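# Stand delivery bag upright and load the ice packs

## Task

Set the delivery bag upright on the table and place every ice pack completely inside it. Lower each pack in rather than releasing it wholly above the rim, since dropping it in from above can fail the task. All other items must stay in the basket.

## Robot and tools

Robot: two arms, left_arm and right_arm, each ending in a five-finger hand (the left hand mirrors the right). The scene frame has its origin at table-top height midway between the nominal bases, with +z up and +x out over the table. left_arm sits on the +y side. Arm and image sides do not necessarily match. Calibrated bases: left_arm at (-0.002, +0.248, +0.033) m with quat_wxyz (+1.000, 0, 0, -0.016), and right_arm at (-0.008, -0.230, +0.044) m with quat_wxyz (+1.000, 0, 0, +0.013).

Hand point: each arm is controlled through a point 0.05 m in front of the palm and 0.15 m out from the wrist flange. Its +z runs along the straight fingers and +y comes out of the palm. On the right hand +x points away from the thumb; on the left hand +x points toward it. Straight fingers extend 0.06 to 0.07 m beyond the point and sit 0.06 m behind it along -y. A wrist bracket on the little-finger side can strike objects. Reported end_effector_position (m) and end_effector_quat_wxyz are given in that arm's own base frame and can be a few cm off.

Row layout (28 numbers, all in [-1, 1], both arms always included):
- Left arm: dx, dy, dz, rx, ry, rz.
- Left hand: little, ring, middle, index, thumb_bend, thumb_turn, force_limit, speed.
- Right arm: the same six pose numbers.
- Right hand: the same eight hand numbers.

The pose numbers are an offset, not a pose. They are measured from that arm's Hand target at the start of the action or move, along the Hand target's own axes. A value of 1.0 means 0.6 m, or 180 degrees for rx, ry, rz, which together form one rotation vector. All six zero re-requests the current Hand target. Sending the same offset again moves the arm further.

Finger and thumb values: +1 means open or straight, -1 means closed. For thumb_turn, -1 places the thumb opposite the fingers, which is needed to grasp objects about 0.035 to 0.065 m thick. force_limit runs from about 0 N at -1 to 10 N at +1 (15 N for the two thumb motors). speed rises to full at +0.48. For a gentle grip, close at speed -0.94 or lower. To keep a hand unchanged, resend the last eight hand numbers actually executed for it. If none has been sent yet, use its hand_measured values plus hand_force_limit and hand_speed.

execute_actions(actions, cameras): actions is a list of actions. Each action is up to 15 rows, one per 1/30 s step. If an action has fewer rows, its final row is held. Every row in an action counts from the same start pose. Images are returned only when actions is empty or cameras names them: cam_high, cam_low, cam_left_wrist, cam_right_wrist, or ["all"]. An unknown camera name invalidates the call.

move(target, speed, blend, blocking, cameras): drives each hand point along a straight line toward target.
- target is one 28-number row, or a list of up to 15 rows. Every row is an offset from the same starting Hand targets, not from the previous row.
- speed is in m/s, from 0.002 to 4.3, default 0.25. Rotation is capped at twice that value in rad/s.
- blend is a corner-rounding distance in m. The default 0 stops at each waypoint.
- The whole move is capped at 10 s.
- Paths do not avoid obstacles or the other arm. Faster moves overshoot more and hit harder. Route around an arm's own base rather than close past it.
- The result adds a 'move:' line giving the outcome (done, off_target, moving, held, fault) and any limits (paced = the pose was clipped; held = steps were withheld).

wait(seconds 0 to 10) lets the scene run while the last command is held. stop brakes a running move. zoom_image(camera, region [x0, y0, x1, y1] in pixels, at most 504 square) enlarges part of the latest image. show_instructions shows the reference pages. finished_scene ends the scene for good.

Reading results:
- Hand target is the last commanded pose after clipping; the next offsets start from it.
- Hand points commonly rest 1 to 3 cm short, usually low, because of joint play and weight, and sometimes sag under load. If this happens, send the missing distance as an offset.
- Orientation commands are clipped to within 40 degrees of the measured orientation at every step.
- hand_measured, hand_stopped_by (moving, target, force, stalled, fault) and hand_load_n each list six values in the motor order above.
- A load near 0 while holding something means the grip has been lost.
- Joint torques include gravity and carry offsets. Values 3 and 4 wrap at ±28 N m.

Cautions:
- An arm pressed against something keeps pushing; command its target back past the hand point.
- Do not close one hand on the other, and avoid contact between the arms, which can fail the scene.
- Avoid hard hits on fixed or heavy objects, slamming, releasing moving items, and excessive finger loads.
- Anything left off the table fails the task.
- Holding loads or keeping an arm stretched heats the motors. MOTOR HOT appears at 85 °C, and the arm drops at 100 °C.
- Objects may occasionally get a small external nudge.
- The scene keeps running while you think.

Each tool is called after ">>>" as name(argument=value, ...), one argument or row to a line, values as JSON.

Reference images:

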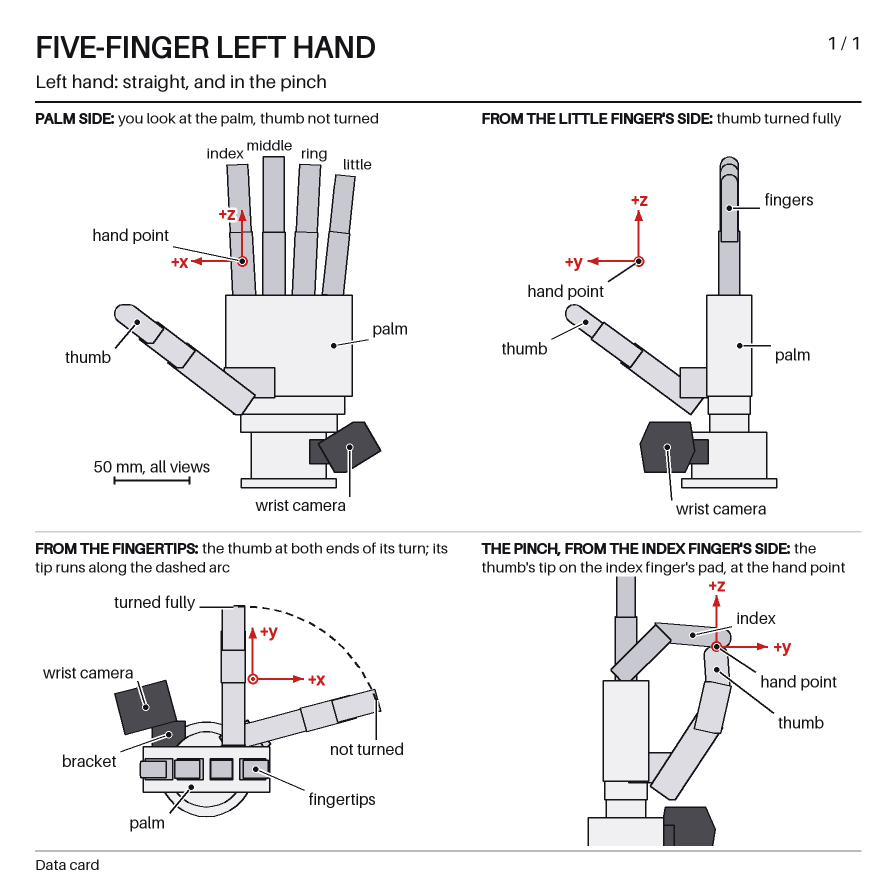

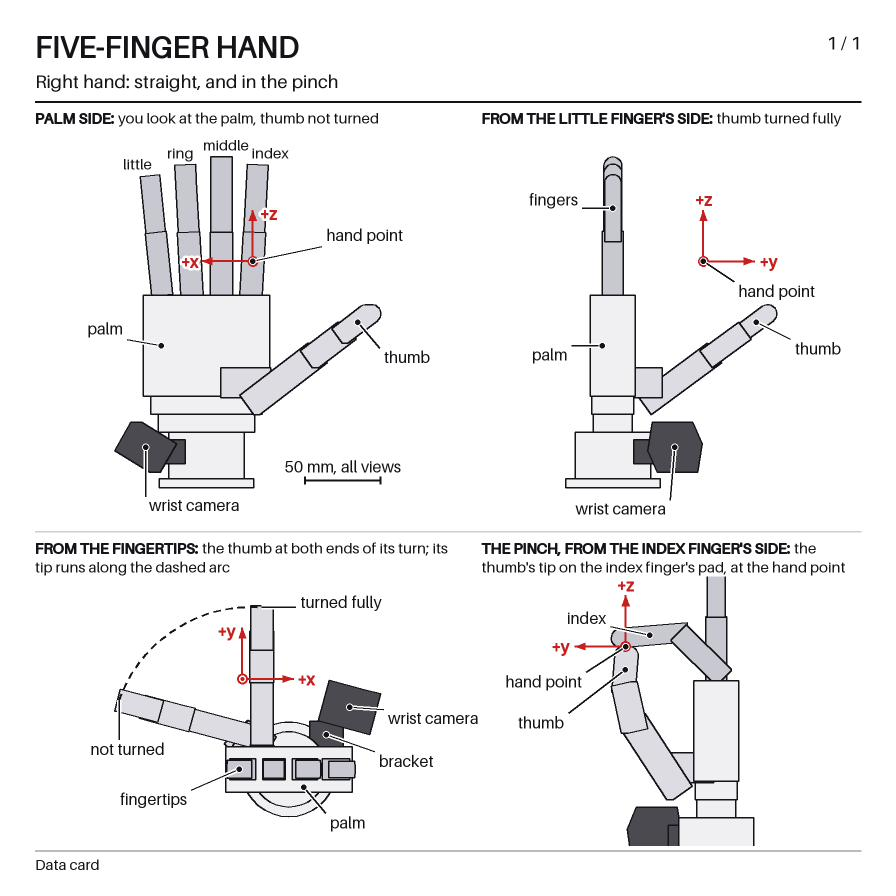

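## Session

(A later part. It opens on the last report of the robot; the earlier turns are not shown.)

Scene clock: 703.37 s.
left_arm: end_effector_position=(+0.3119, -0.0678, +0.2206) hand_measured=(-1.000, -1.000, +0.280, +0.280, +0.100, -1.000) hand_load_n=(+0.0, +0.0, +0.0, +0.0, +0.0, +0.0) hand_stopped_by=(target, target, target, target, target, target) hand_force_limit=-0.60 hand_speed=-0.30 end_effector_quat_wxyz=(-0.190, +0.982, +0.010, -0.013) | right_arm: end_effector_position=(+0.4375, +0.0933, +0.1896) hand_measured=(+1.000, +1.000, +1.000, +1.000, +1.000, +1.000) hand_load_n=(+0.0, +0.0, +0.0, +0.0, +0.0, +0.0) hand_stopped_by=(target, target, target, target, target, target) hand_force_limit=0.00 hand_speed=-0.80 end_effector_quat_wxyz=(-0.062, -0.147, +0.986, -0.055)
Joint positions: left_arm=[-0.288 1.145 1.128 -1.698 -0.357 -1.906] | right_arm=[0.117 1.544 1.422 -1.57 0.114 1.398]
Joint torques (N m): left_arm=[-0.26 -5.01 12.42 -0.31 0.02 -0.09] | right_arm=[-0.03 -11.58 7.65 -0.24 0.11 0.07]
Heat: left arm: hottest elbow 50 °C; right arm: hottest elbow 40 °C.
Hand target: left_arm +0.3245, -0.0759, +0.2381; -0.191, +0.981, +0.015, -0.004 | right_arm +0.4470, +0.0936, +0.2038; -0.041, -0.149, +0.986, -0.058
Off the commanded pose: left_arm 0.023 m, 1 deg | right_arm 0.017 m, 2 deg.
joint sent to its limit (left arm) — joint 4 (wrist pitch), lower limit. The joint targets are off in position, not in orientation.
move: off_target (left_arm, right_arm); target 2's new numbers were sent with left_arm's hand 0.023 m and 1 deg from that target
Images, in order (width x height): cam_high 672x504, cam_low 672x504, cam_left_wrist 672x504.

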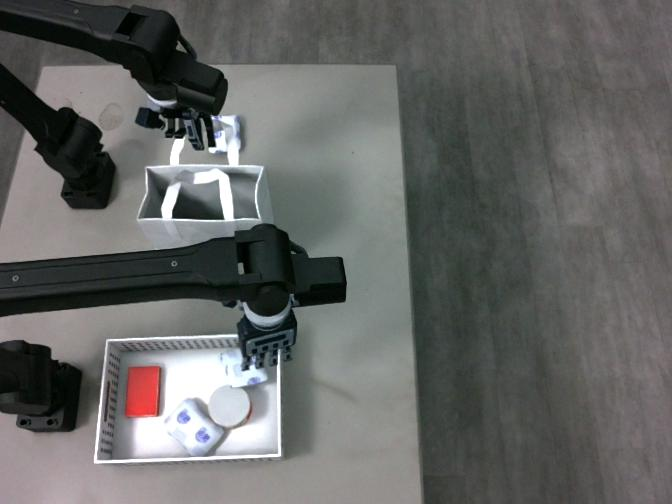

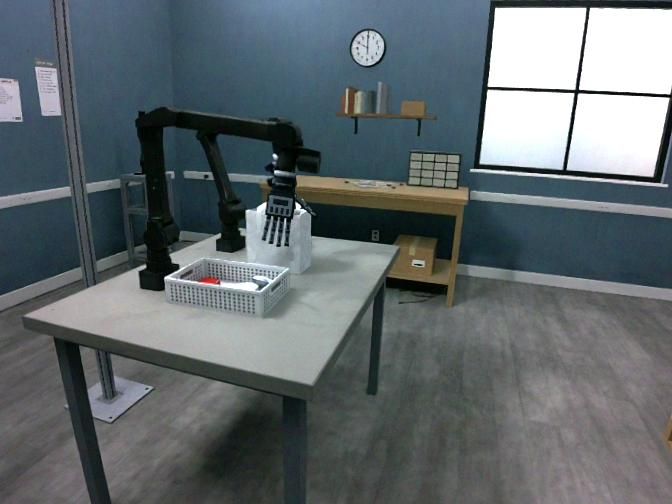

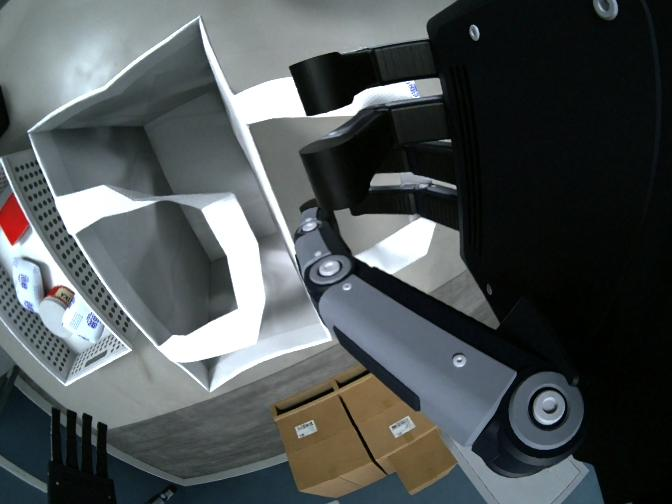

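>>> move(
  target=[0.0, -0.08, -0.16, 0,0,0, -1,-1,0.28,0.28,0.1,-1,-0.6,-0.3, 0,0,0,0,0,0,1,1,1,1,1,1,0,-0.8],
  cameras=["cam_high","cam_left_wrist","cam_low"],
  speed=0.08,
)

>>> zoom_image(
  camera="cam_high",
  region=[120, 80, 300, 260],
)

>>> zoom_image(
  camera="cam_left_wrist",
  region=[0, 0, 480, 400],
)

Scene clock: 732.23 s.
left_arm: end_effector_position=(+0.3194, -0.0712, +0.3196) hand_measured=(-1.000, -1.000, +0.280, +0.280, +0.100, -1.000) hand_load_n=(+0.0, +0.0, +0.0, +0.0, +0.0, +0.0) hand_stopped_by=(target, target, target, target, target, target) hand_force_limit=-0.60 hand_speed=-0.30 end_effector_quat_wxyz=(-0.143, +0.985, -0.023, +0.099) | right_arm: end_effector_position=(+0.4375, +0.0933, +0.1896) hand_measured=(+1.000, +1.000, +1.000, +1.000, +1.000, +1.000) hand_load_n=(+0.0, +0.0, +0.0, +0.0, +0.0, +0.0) hand_stopped_by=(target, target, target, target, target, target) hand_force_limit=0.00 hand_speed=-0.80 end_effector_quat_wxyz=(-0.062, -0.147, +0.986, -0.055)
Joint positions: left_arm=[-0.252 1.018 1.278 -1.698 -0.324 -1.754] | right_arm=[0.117 1.544 1.422 -1.57 0.114 1.398]
Joint torques (N m): left_arm=[1.32 -3.84 12.56 0.32 -0.02 0.13] | right_arm=[-0.09 -11.52 7.65 -0.23 0.11 0.07]
Heat: left arm: hottest elbow 47 °C; right arm: hottest elbow 40 °C.
Hand target: left_arm +0.3244, -0.0675, +0.3451; -0.191, +0.981, +0.015, -0.004 | right_arm +0.4470, +0.0936, +0.2038; -0.041, -0.149, +0.986, -0.058
Off the commanded pose: left_arm 0.026 m, 14 deg | right_arm 0.017 m, 2 deg.
joint sent to its limit (left arm) — joint 4 (wrist pitch), lower limit. The joint targets are off in position and orientation.
move: off_target (left_arm, right_arm)
Images, in order (width x height): cam_high 672x504, cam_low 672x504, cam_left_wrist 672x504.

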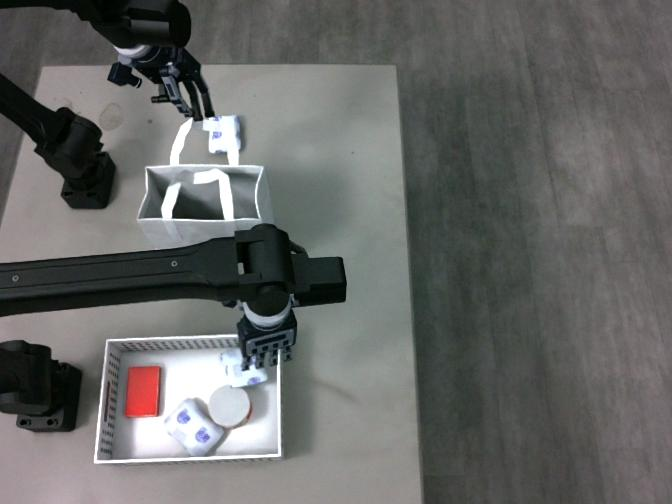

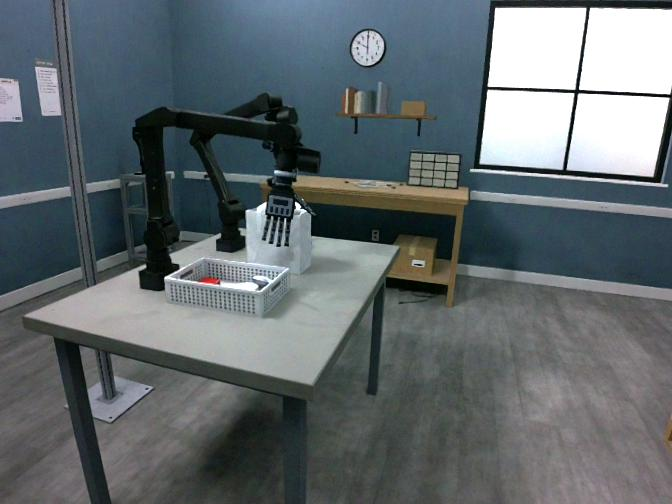

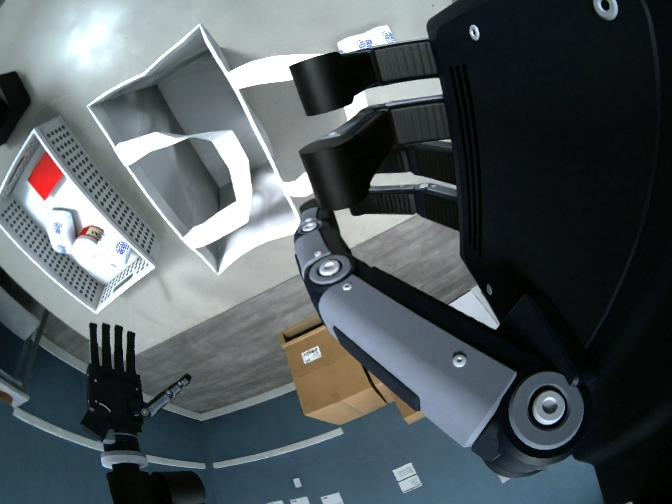

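Scaled by 2.800.

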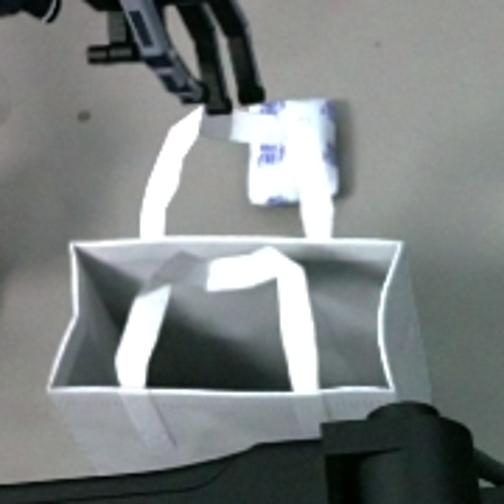

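Scaled by 1.050 from the camera's 672x504 image, which has a finer 960x720 frame.

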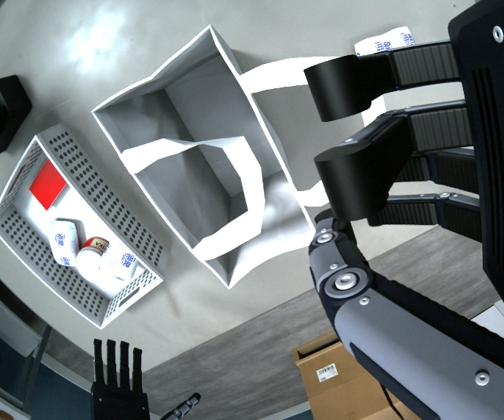

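>>> wait(
  seconds=0.1,
  cameras=["all"],
)

>>> zoom_image(
  camera="cam_right_wrist",
  region=[180, 0, 500, 240],
)

>>> zoom_image(
  camera="cam_right_wrist",
  region=[420, 120, 672, 400],
)

>>> zoom_image(
  camera="cam_high",
  region=[90, 320, 300, 480],
)

Scene clock: 761.83 s.
left_arm: end_effector_position=(+0.3194, -0.0712, +0.3196) hand_measured=(-1.000, -1.000, +0.280, +0.280, +0.100, -1.000) hand_load_n=(+0.0, +0.0, +0.0, +0.0, +0.0, +0.0) hand_stopped_by=(target, target, target, target, target, target) hand_force_limit=-0.60 hand_speed=-0.30 end_effector_quat_wxyz=(-0.143, +0.985, -0.023, +0.099) | right_arm: end_effector_position=(+0.4375, +0.0933, +0.1896) hand_measured=(+1.000, +1.000, +1.000, +1.000, +1.000, +1.000) hand_load_n=(+0.0, +0.0, +0.0, +0.0, +0.0, +0.0) hand_stopped_by=(target, target, target, target, target, target) hand_force_limit=0.00 hand_speed=-0.80 end_effector_quat_wxyz=(-0.062, -0.147, +0.986, -0.055)
Joint positions: left_arm=[-0.252 1.018 1.278 -1.698 -0.324 -1.754] | right_arm=[0.117 1.544 1.422 -1.57 0.114 1.398]
Joint torques (N m): left_arm=[1.03 -4.07 12.42 0.09 0.03 0.13] | right_arm=[-0.03 -11.52 7.65 -0.24 0.11 0.08]
Heat: left arm: hottest elbow 49 °C; right arm: hottest elbow 40 °C.
Hand target: left_arm +0.3244, -0.0675, +0.3451; -0.191, +0.981, +0.015, -0.004 | right_arm +0.4470, +0.0936, +0.2038; -0.041, -0.149, +0.986, -0.058
Off the commanded pose: left_arm 0.026 m, 14 deg | right_arm 0.017 m, 2 deg.
wait: 0.10 s; at rest from the start

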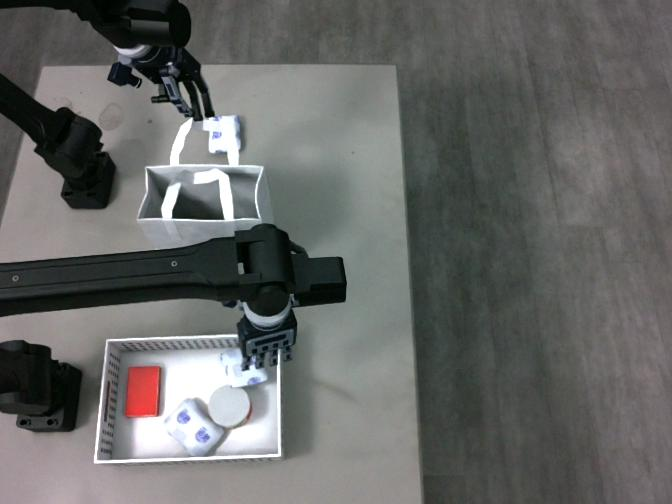

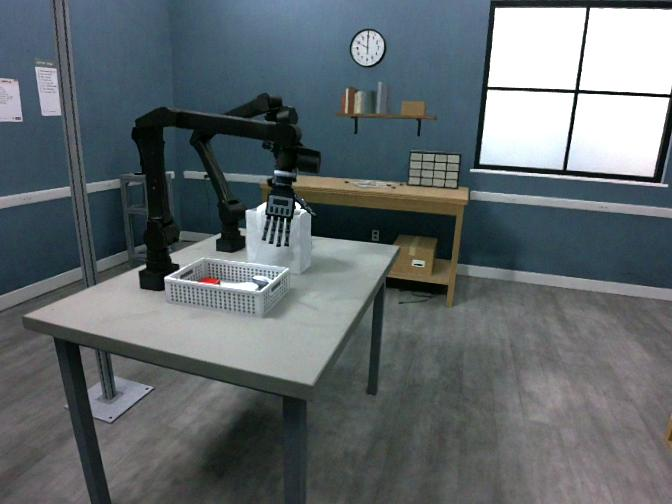

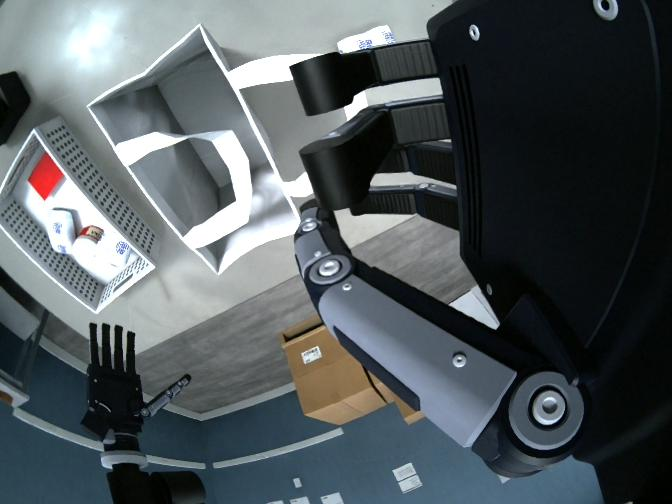

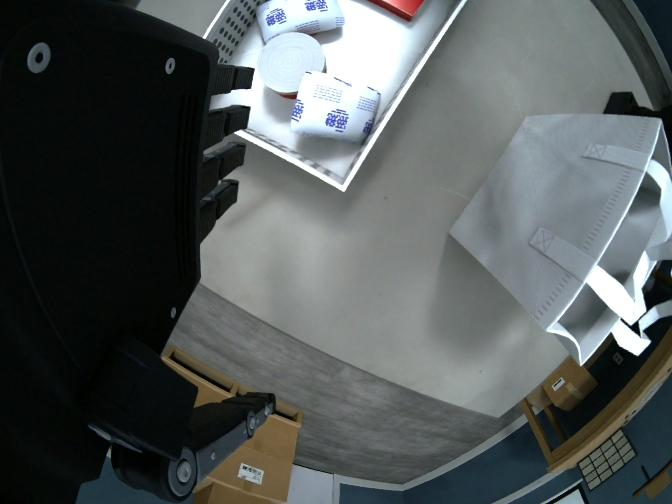

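Scaled by 1.575 from the camera's 672x504 image, which has a finer 960x720 frame.

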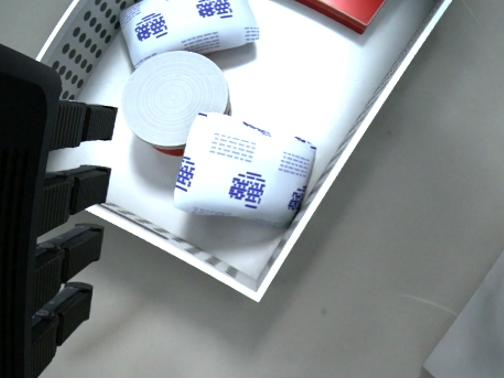

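Scaled by 1.800 from the camera's 672x504 image, which has a finer 960x720 frame.

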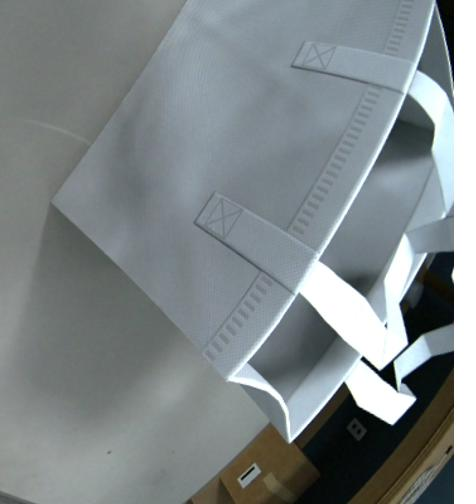

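Scaled by 2.400.

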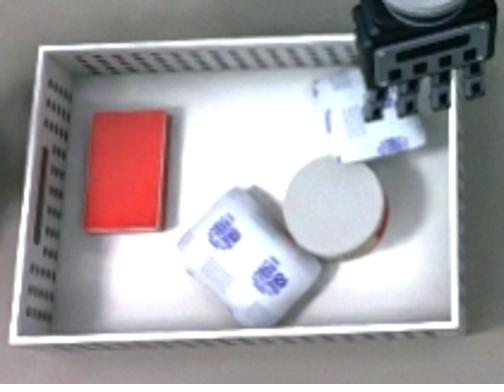

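>>> zoom_image(
  camera="cam_low",
  region=[235, 180, 335, 280],
)

Scaled by 5.040.

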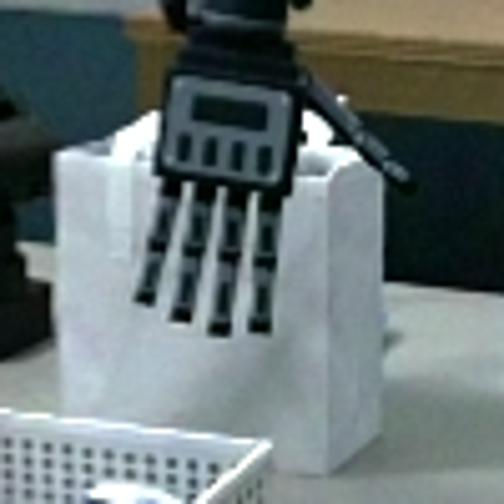

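>>> move(
  target=[0,0,0,0,0,0, -1,-1,0.28,0.28,0.1,-1,-0.6,-0.3, 0.408,-0.017,-0.0857,0.2377,-0.2251,-0.3527, 0.3,0.3,0.3,0.3,1,-1,0,0.3],
  cameras=["all"],
  speed=0.15,
)

>>> zoom_image(
  camera="cam_high",
  region=[90, 320, 300, 480],
)

>>> zoom_image(
  camera="cam_right_wrist",
  region=[100, 50, 600, 504],
)

Scene clock: 871.60 s.
left_arm: end_effector_position=(+0.3194, -0.0712, +0.3196) hand_measured=(-1.000, -1.000, +0.280, +0.280, +0.100, -1.000) hand_load_n=(+0.0, +0.0, +0.0, +0.0, +0.0, +0.0) hand_stopped_by=(target, target, target, target, target, target) hand_force_limit=-0.60 hand_speed=-0.30 end_effector_quat_wxyz=(-0.143, +0.985, -0.023, +0.099) | right_arm: end_effector_position=(+0.2159, +0.0240, +0.2739) hand_measured=(+0.300, +0.300, +0.300, +0.300, +1.000, -1.000) hand_load_n=(+0.0, +0.0, +0.0, +0.0, +0.0, +0.0) hand_stopped_by=(target, target, target, target, target, target) hand_force_limit=0.00 hand_speed=0.30 end_effector_quat_wxyz=(-0.301, +0.642, -0.641, +0.295)
Joint positions: left_arm=[-0.252 1.018 1.278 -1.698 -0.324 -1.754] | right_arm=[-0.078 0.402 0.81 -1.111 -0.068 -0.047]
Joint torques (N m): left_arm=[1.67 -3.78 12.42 0.25 0.07 0.11] | right_arm=[-1.26 0.32 6.49 1.89 -0.13 -0.04]
Heat: left arm: hottest elbow 50 °C; right arm: hottest elbow 40 °C.
Hand target: left_arm +0.3244, -0.0675, +0.3451; -0.191, +0.981, +0.015, -0.004 | right_arm +0.2202, +0.0198, +0.2799; -0.308, +0.637, -0.637, +0.308
Off the commanded pose: left_arm 0.026 m, 14 deg | right_arm 0.008 m, 2 deg.
joint sent to its limit (left arm) — joint 4 (wrist pitch), lower limit. The joint targets are off in position and orientation.
move: off_target (left_arm)

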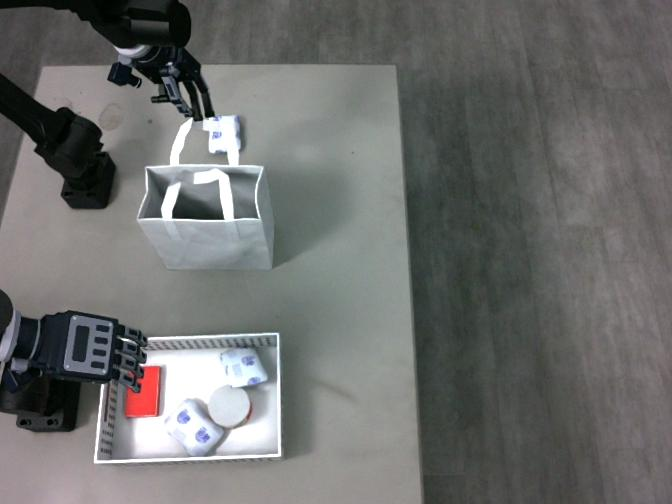

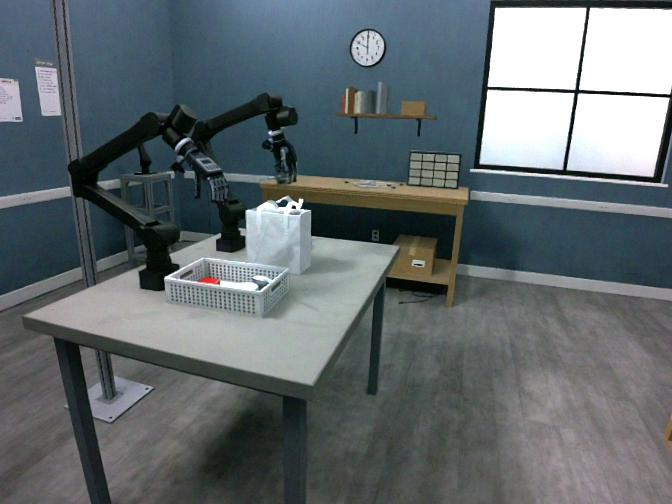

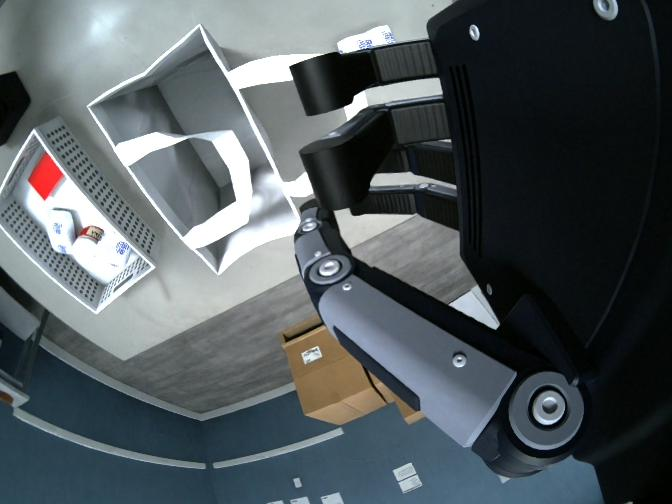

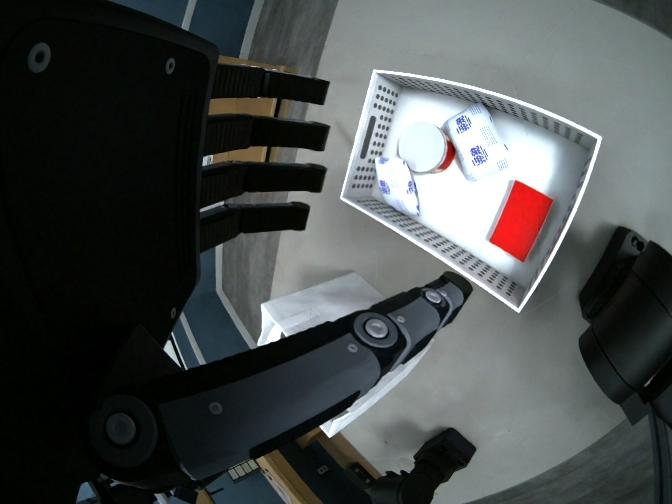

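Scaled by 2.400.

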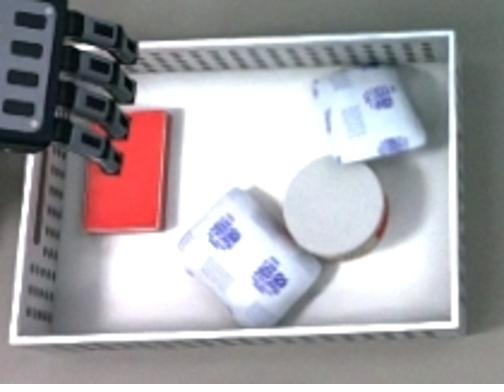

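Scaled by 1.008 from the camera's 672x504 image, which has a finer 960x720 frame.

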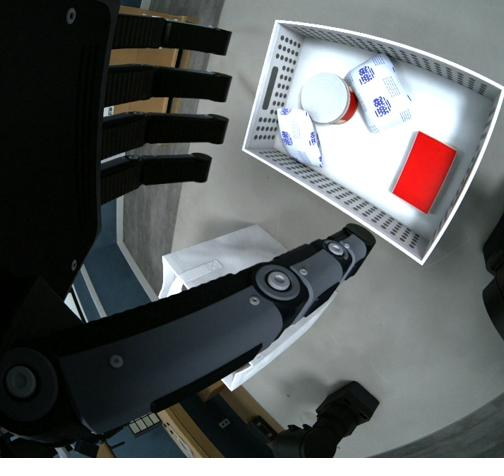

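>>> zoom_image(
  camera="cam_right_wrist",
  region=[330, 60, 620, 320],
)

>>> zoom_image(
  camera="cam_low",
  region=[150, 230, 300, 330],
)

>>> zoom_image(
  camera="cam_high",
  region=[200, 320, 300, 400],
)

>>> zoom_image(
  camera="cam_low",
  region=[235, 180, 335, 280],
)

Scaled by 1.738 from the camera's 672x504 image, which has a finer 960x720 frame.

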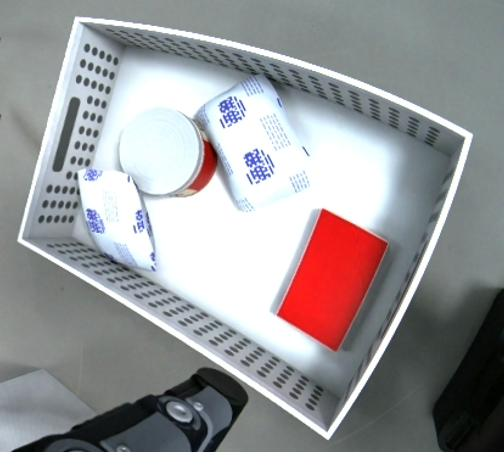

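Scaled by 3.360.

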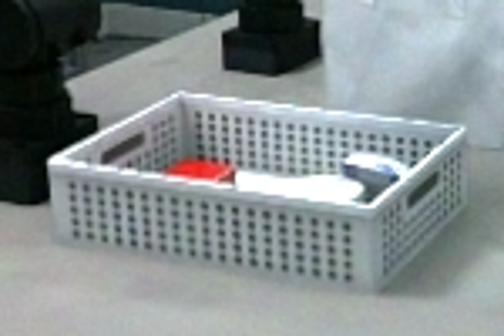

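Scaled by 5.040.

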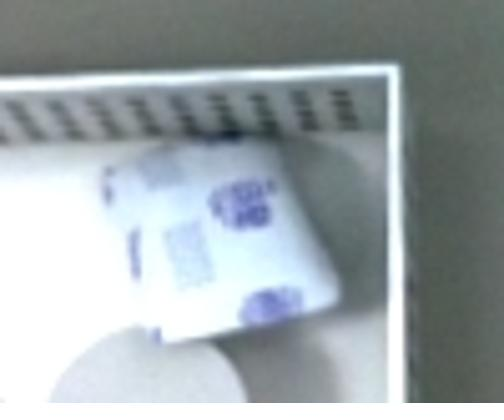

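Scaled by 5.040.

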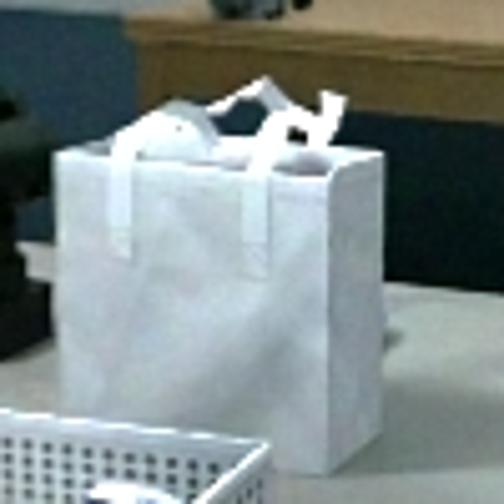

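>>> move(
  target=[0,0,0,0,0,0, -1,-1,0.28,0.28,0.1,-1,-0.6,-0.3, -0.0792,0.1328,0.1923,-0.2668,0.1287,0.2661, -1,-1,-1,1,1,-1,0,0.3],
  cameras=["all"],
  speed=0.15,
)

>>> zoom_image(
  camera="cam_high",
  region=[90, 320, 300, 480],
)

>>> zoom_image(
  camera="cam_right_wrist",
  region=[200, 0, 600, 400],
)

Scene clock: 988.87 s.
left_arm: end_effector_position=(+0.3194, -0.0712, +0.3196) hand_measured=(-1.000, -1.000, +0.280, +0.280, +0.100, -1.000) hand_load_n=(+0.0, +0.0, +0.0, +0.0, +0.0, -0.5) hand_stopped_by=(target, target, target, target, target, target) hand_force_limit=-0.60 hand_speed=-0.30 end_effector_quat_wxyz=(-0.143, +0.985, -0.023, +0.099) | right_arm: end_effector_position=(+0.2434, +0.0701, +0.1298) hand_measured=(-1.000, -1.000, -1.000, +1.000, +1.000, -1.000) hand_load_n=(+0.0, +0.0, +0.0, +0.0, +0.0, +0.0) hand_stopped_by=(target, target, target, target, target, target) hand_force_limit=0.00 hand_speed=0.30 end_effector_quat_wxyz=(-0.017, -0.344, +0.939, +0.002)
Joint positions: left_arm=[-0.252 1.018 1.278 -1.698 -0.324 -1.754] | right_arm=[0.024 1.067 0.81 -1.348 0.007 0.892]
Joint torques (N m): left_arm=[2.37 -4.6 12.68 0.13 0.09 0.14] | right_arm=[-1.26 -3.96 8.92 -0.54 -0.11 0.17]
Motor temperatures (°C): left_arm=[28 25 52 28 28 26] | right_arm=[27 29 39 27 26 26]
Heat: left arm: hottest elbow 52 °C; right arm: hottest elbow 39 °C.
Hand target: left_arm +0.3244, -0.0675, +0.3451; -0.191, +0.981, +0.015, -0.004 | right_arm +0.2611, +0.0673, +0.1458; +0.000, -0.329, +0.944, +0.000
Off the commanded pose: left_arm 0.026 m, 14 deg | right_arm 0.024 m, 3 deg.
joint sent to its limit (left arm) — joint 4 (wrist pitch), lower limit. The joint targets are off in position and orientation.
move: off_target (left_arm, right_arm)

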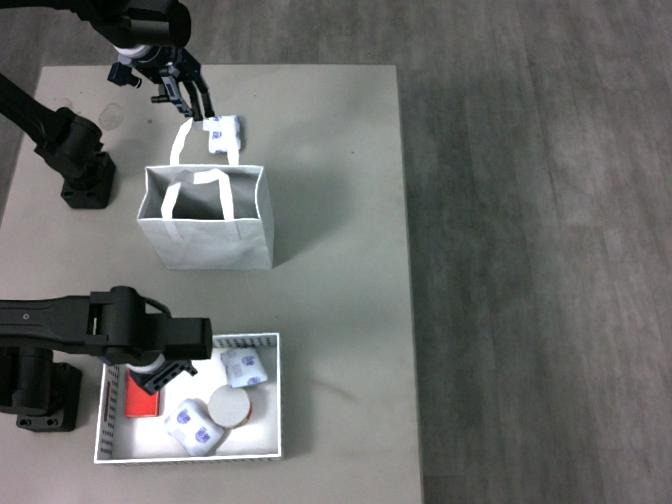

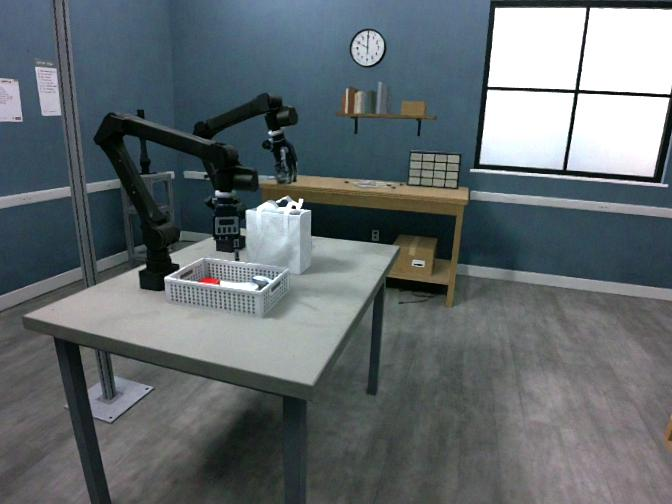

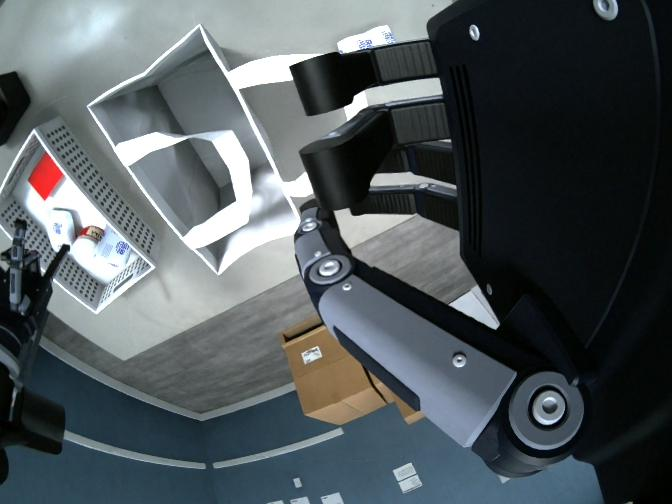

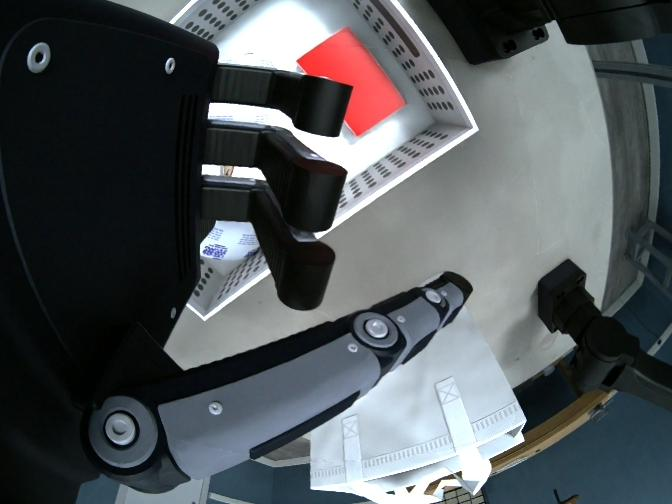

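Scaled by 2.400.

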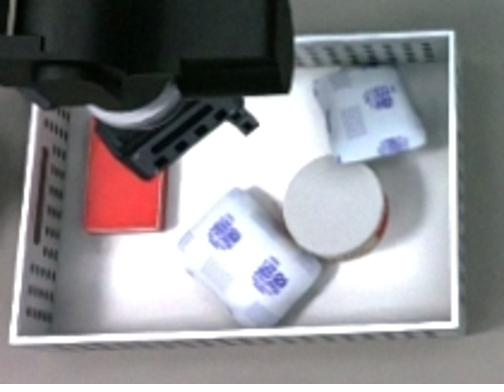

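Scaled by 1.260 from the camera's 672x504 image, which has a finer 960x720 frame.

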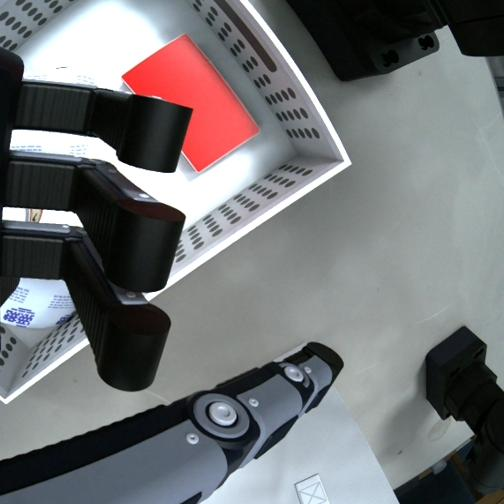

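>>> move(
  target=[0,0,0,0,0,0, -1,-1,0.28,0.28,0.1,-1,-0.6,-0.3, -0.0225,-0.02,0.105,0,0,0, -1,-1,-1,1,1,-1,0,0.3],
  cameras=["cam_high","cam_right_wrist","cam_low"],
  speed=0.1,
)

>>> zoom_image(
  camera="cam_high",
  region=[90, 320, 300, 480],
)

>>> zoom_image(
  camera="cam_right_wrist",
  region=[100, 0, 500, 350],
)

>>> zoom_image(
  camera="cam_low",
  region=[150, 180, 300, 330],
)

Scene clock: 1007.00 s.
left_arm: end_effector_position=(+0.3194, -0.0712, +0.3196) hand_measured=(-1.000, -1.000, +0.280, +0.280, +0.100, -1.000) hand_load_n=(+0.0, +0.0, +0.0, +0.0, +0.0, +0.0) hand_stopped_by=(target, target, target, target, target, target) hand_force_limit=-0.60 hand_speed=-0.30 end_effector_quat_wxyz=(-0.143, +0.985, -0.023, +0.099) | right_arm: end_effector_position=(+0.2713, +0.0699, +0.0835) hand_measured=(-1.000, -1.000, -1.000, +1.000, +1.000, -1.000) hand_load_n=(+0.0, +0.0, +0.0, +0.0, +0.0, +0.0) hand_stopped_by=(target, target, target, target, target, target) hand_force_limit=0.00 hand_speed=0.30 end_effector_quat_wxyz=(-0.007, -0.343, +0.939, -0.001)
Joint positions: left_arm=[-0.252 1.018 1.278 -1.698 -0.324 -1.754] | right_arm=[0.021 1.181 0.764 -1.167 0.007 0.892]
Joint torques (N m): left_arm=[0.85 -4.37 12.36 -0.03 0.05 0.1] | right_arm=[-1.32 -4.78 5.6 0.42 -0.11 0.14]
Heat: left arm: hottest elbow 52 °C; right arm: hottest elbow 40 °C.
Hand target: left_arm +0.3244, -0.0675, +0.3451; -0.191, +0.981, +0.015, -0.004 | right_arm +0.2791, +0.0663, +0.0828; +0.000, -0.329, +0.944, +0.000
Off the commanded pose: left_arm 0.026 m, 14 deg | right_arm 0.009 m, 2 deg.
joint sent to its limit (left arm) — joint 4 (wrist pitch), lower limit. The joint targets are off in position and orientation.
move: off_target (left_arm)
Images, in order (width x height): cam_high 672x504, cam_low 672x504, cam_right_wrist 672x504.

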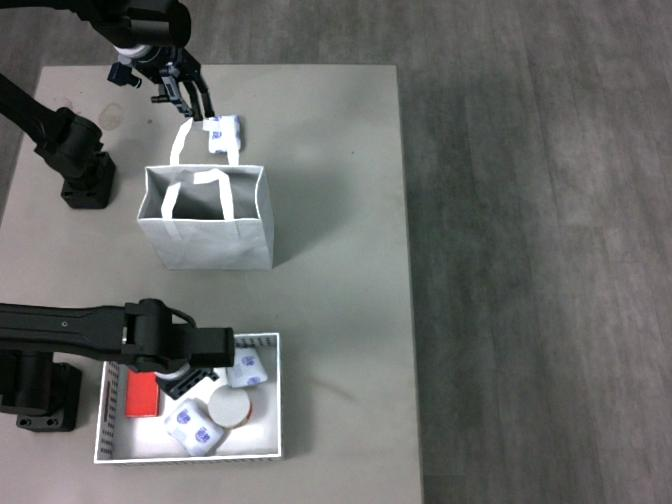

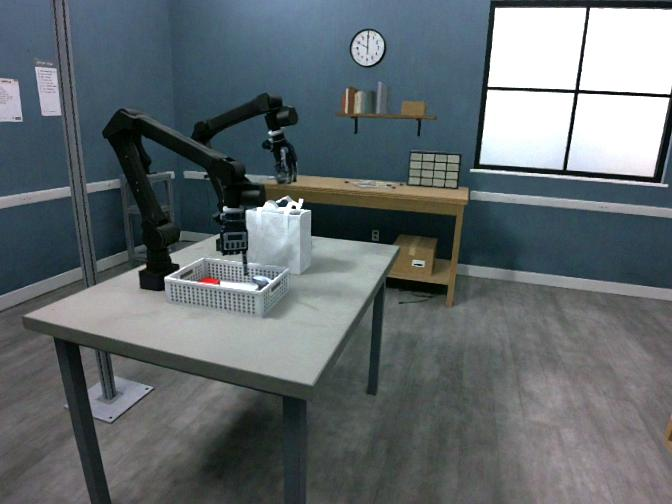

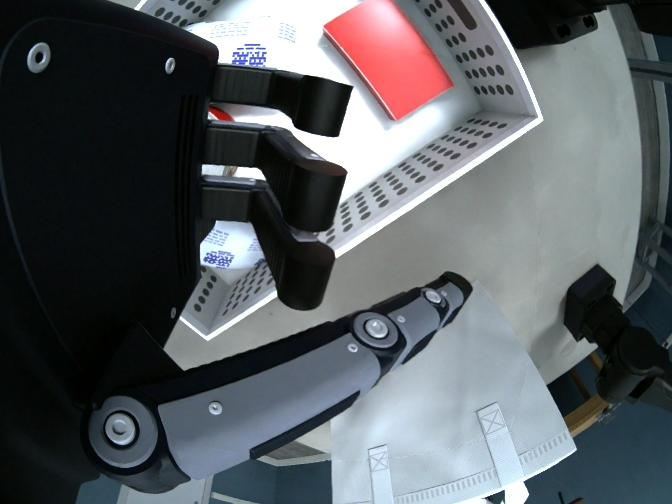

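Scaled by 2.400.

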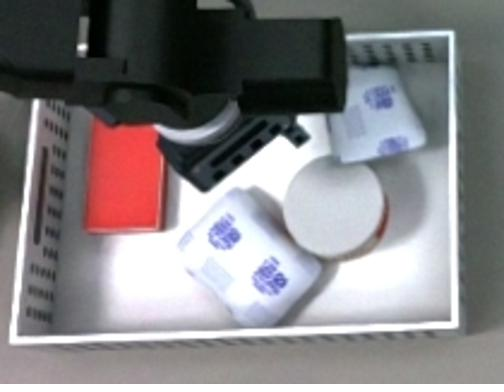

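Scaled by 1.260 from the camera's 672x504 image, which has a finer 960x720 frame.

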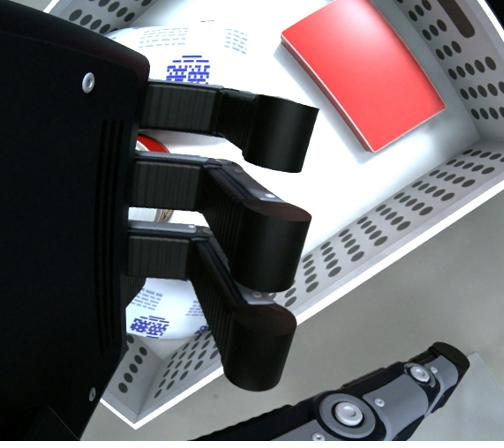

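Scaled by 3.360.

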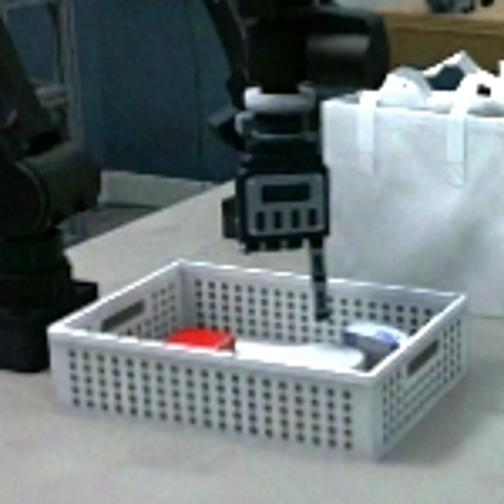

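>>> move(
  target=[
    [0,0,0,0,0,0, -1,-1,0.28,0.28,0.1,-1,-0.6,-0.3, 0.02,-0.001,0.0367,0,0,0, -1,-1,-1,1,1,-1,0,0.3],
    [0,0,0,0,0,0, -1,-1,0.28,0.28,0.1,-1,-0.6,-0.3, 0.016,-0.08,0.0367,0,0,0, -1,-1,-1,1,1,-1,0,0.3],
  ],
  cameras=["cam_high","cam_right_wrist","cam_low"],
  speed=[0.08,0.05],
)

>>> zoom_image(
  camera="cam_high",
  region=[90, 320, 300, 480],
)

>>> zoom_image(
  camera="cam_low",
  region=[150, 180, 300, 330],
)

Scene clock: 1031.13 s.
left_arm: end_effector_position=(+0.3194, -0.0712, +0.3196) hand_measured=(-1.000, -1.000, +0.280, +0.280, +0.100, -1.000) hand_load_n=(+0.0, +0.0, +0.0, +0.0, +0.0, -0.5) hand_stopped_by=(target, target, target, target, target, target) hand_force_limit=-0.60 hand_speed=-0.30 end_effector_quat_wxyz=(-0.143, +0.985, -0.023, +0.099) | right_arm: end_effector_position=(+0.2729, +0.0321, +0.0488) hand_measured=(-1.000, -1.000, -1.000, +1.000, +1.000, -1.000) hand_load_n=(+0.0, +0.0, +0.0, +0.0, +0.0, +0.0) hand_stopped_by=(target, target, target, target, target, target) hand_force_limit=0.00 hand_speed=0.30 end_effector_quat_wxyz=(-0.026, -0.336, +0.941, +0.014)
Joint positions: left_arm=[-0.252 1.018 1.278 -1.698 -0.324 -1.754] | right_arm=[-0.118 1.281 0.736 -1.087 -0.002 0.767]
Joint torques (N m): left_arm=[1.61 -4.37 12.19 0.23 0.03 0.1] | right_arm=[-1.2 -5.42 8.47 0.4 -0.06 -0.02]
Heat: left arm: hottest elbow 52 °C; right arm: hottest elbow 39 °C.
Hand target: left_arm +0.3244, -0.0675, +0.3451; -0.191, +0.981, +0.015, -0.004 | right_arm +0.3014, +0.0228, +0.0607; +0.000, -0.329, +0.944, +0.000
Off the commanded pose: left_arm 0.026 m, 14 deg | right_arm 0.032 m, 3 deg.
joint sent to its limit (left arm) — joint 4 (wrist pitch), lower limit. The joint targets are off in position and orientation.
move: off_target (left_arm, right_arm)
Images, in order (width x height): cam_high 672x504, cam_low 672x504, cam_right_wrist 672x504.

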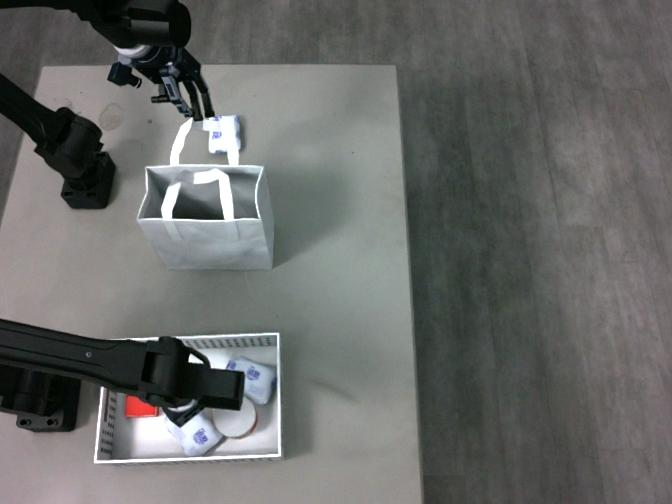

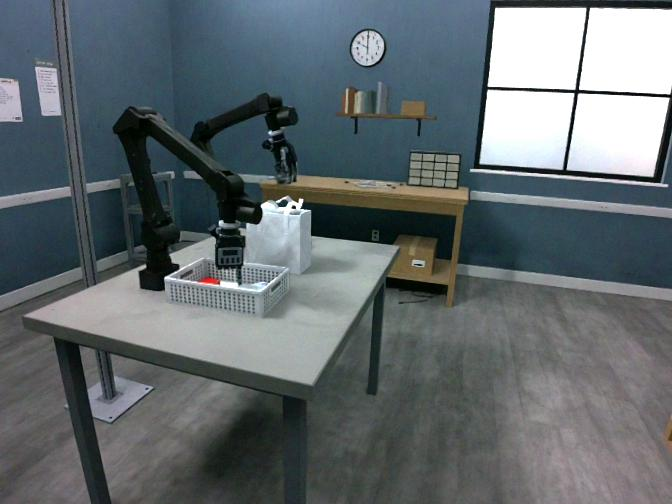

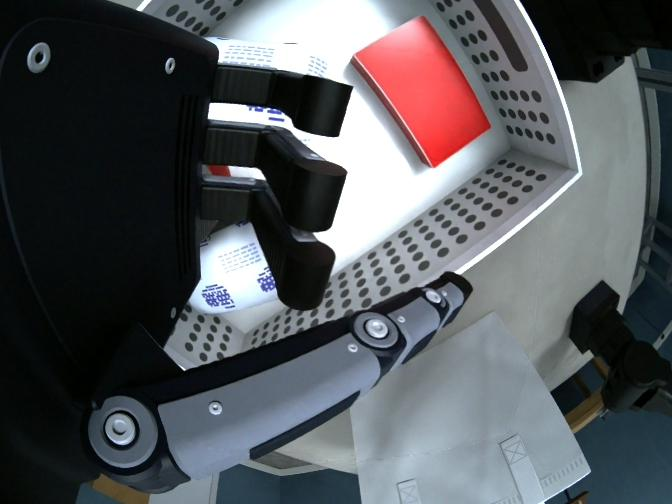

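Scaled by 2.400.

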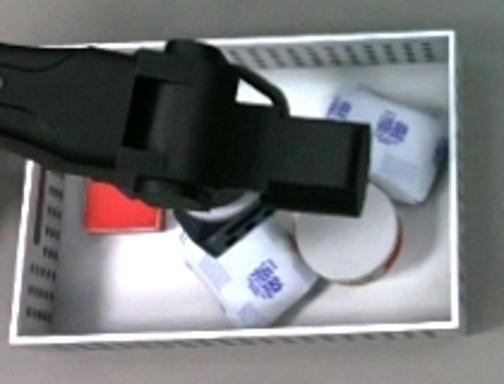

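Scaled by 3.360.

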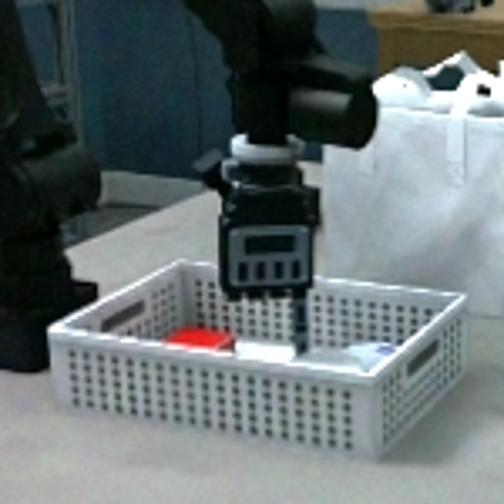

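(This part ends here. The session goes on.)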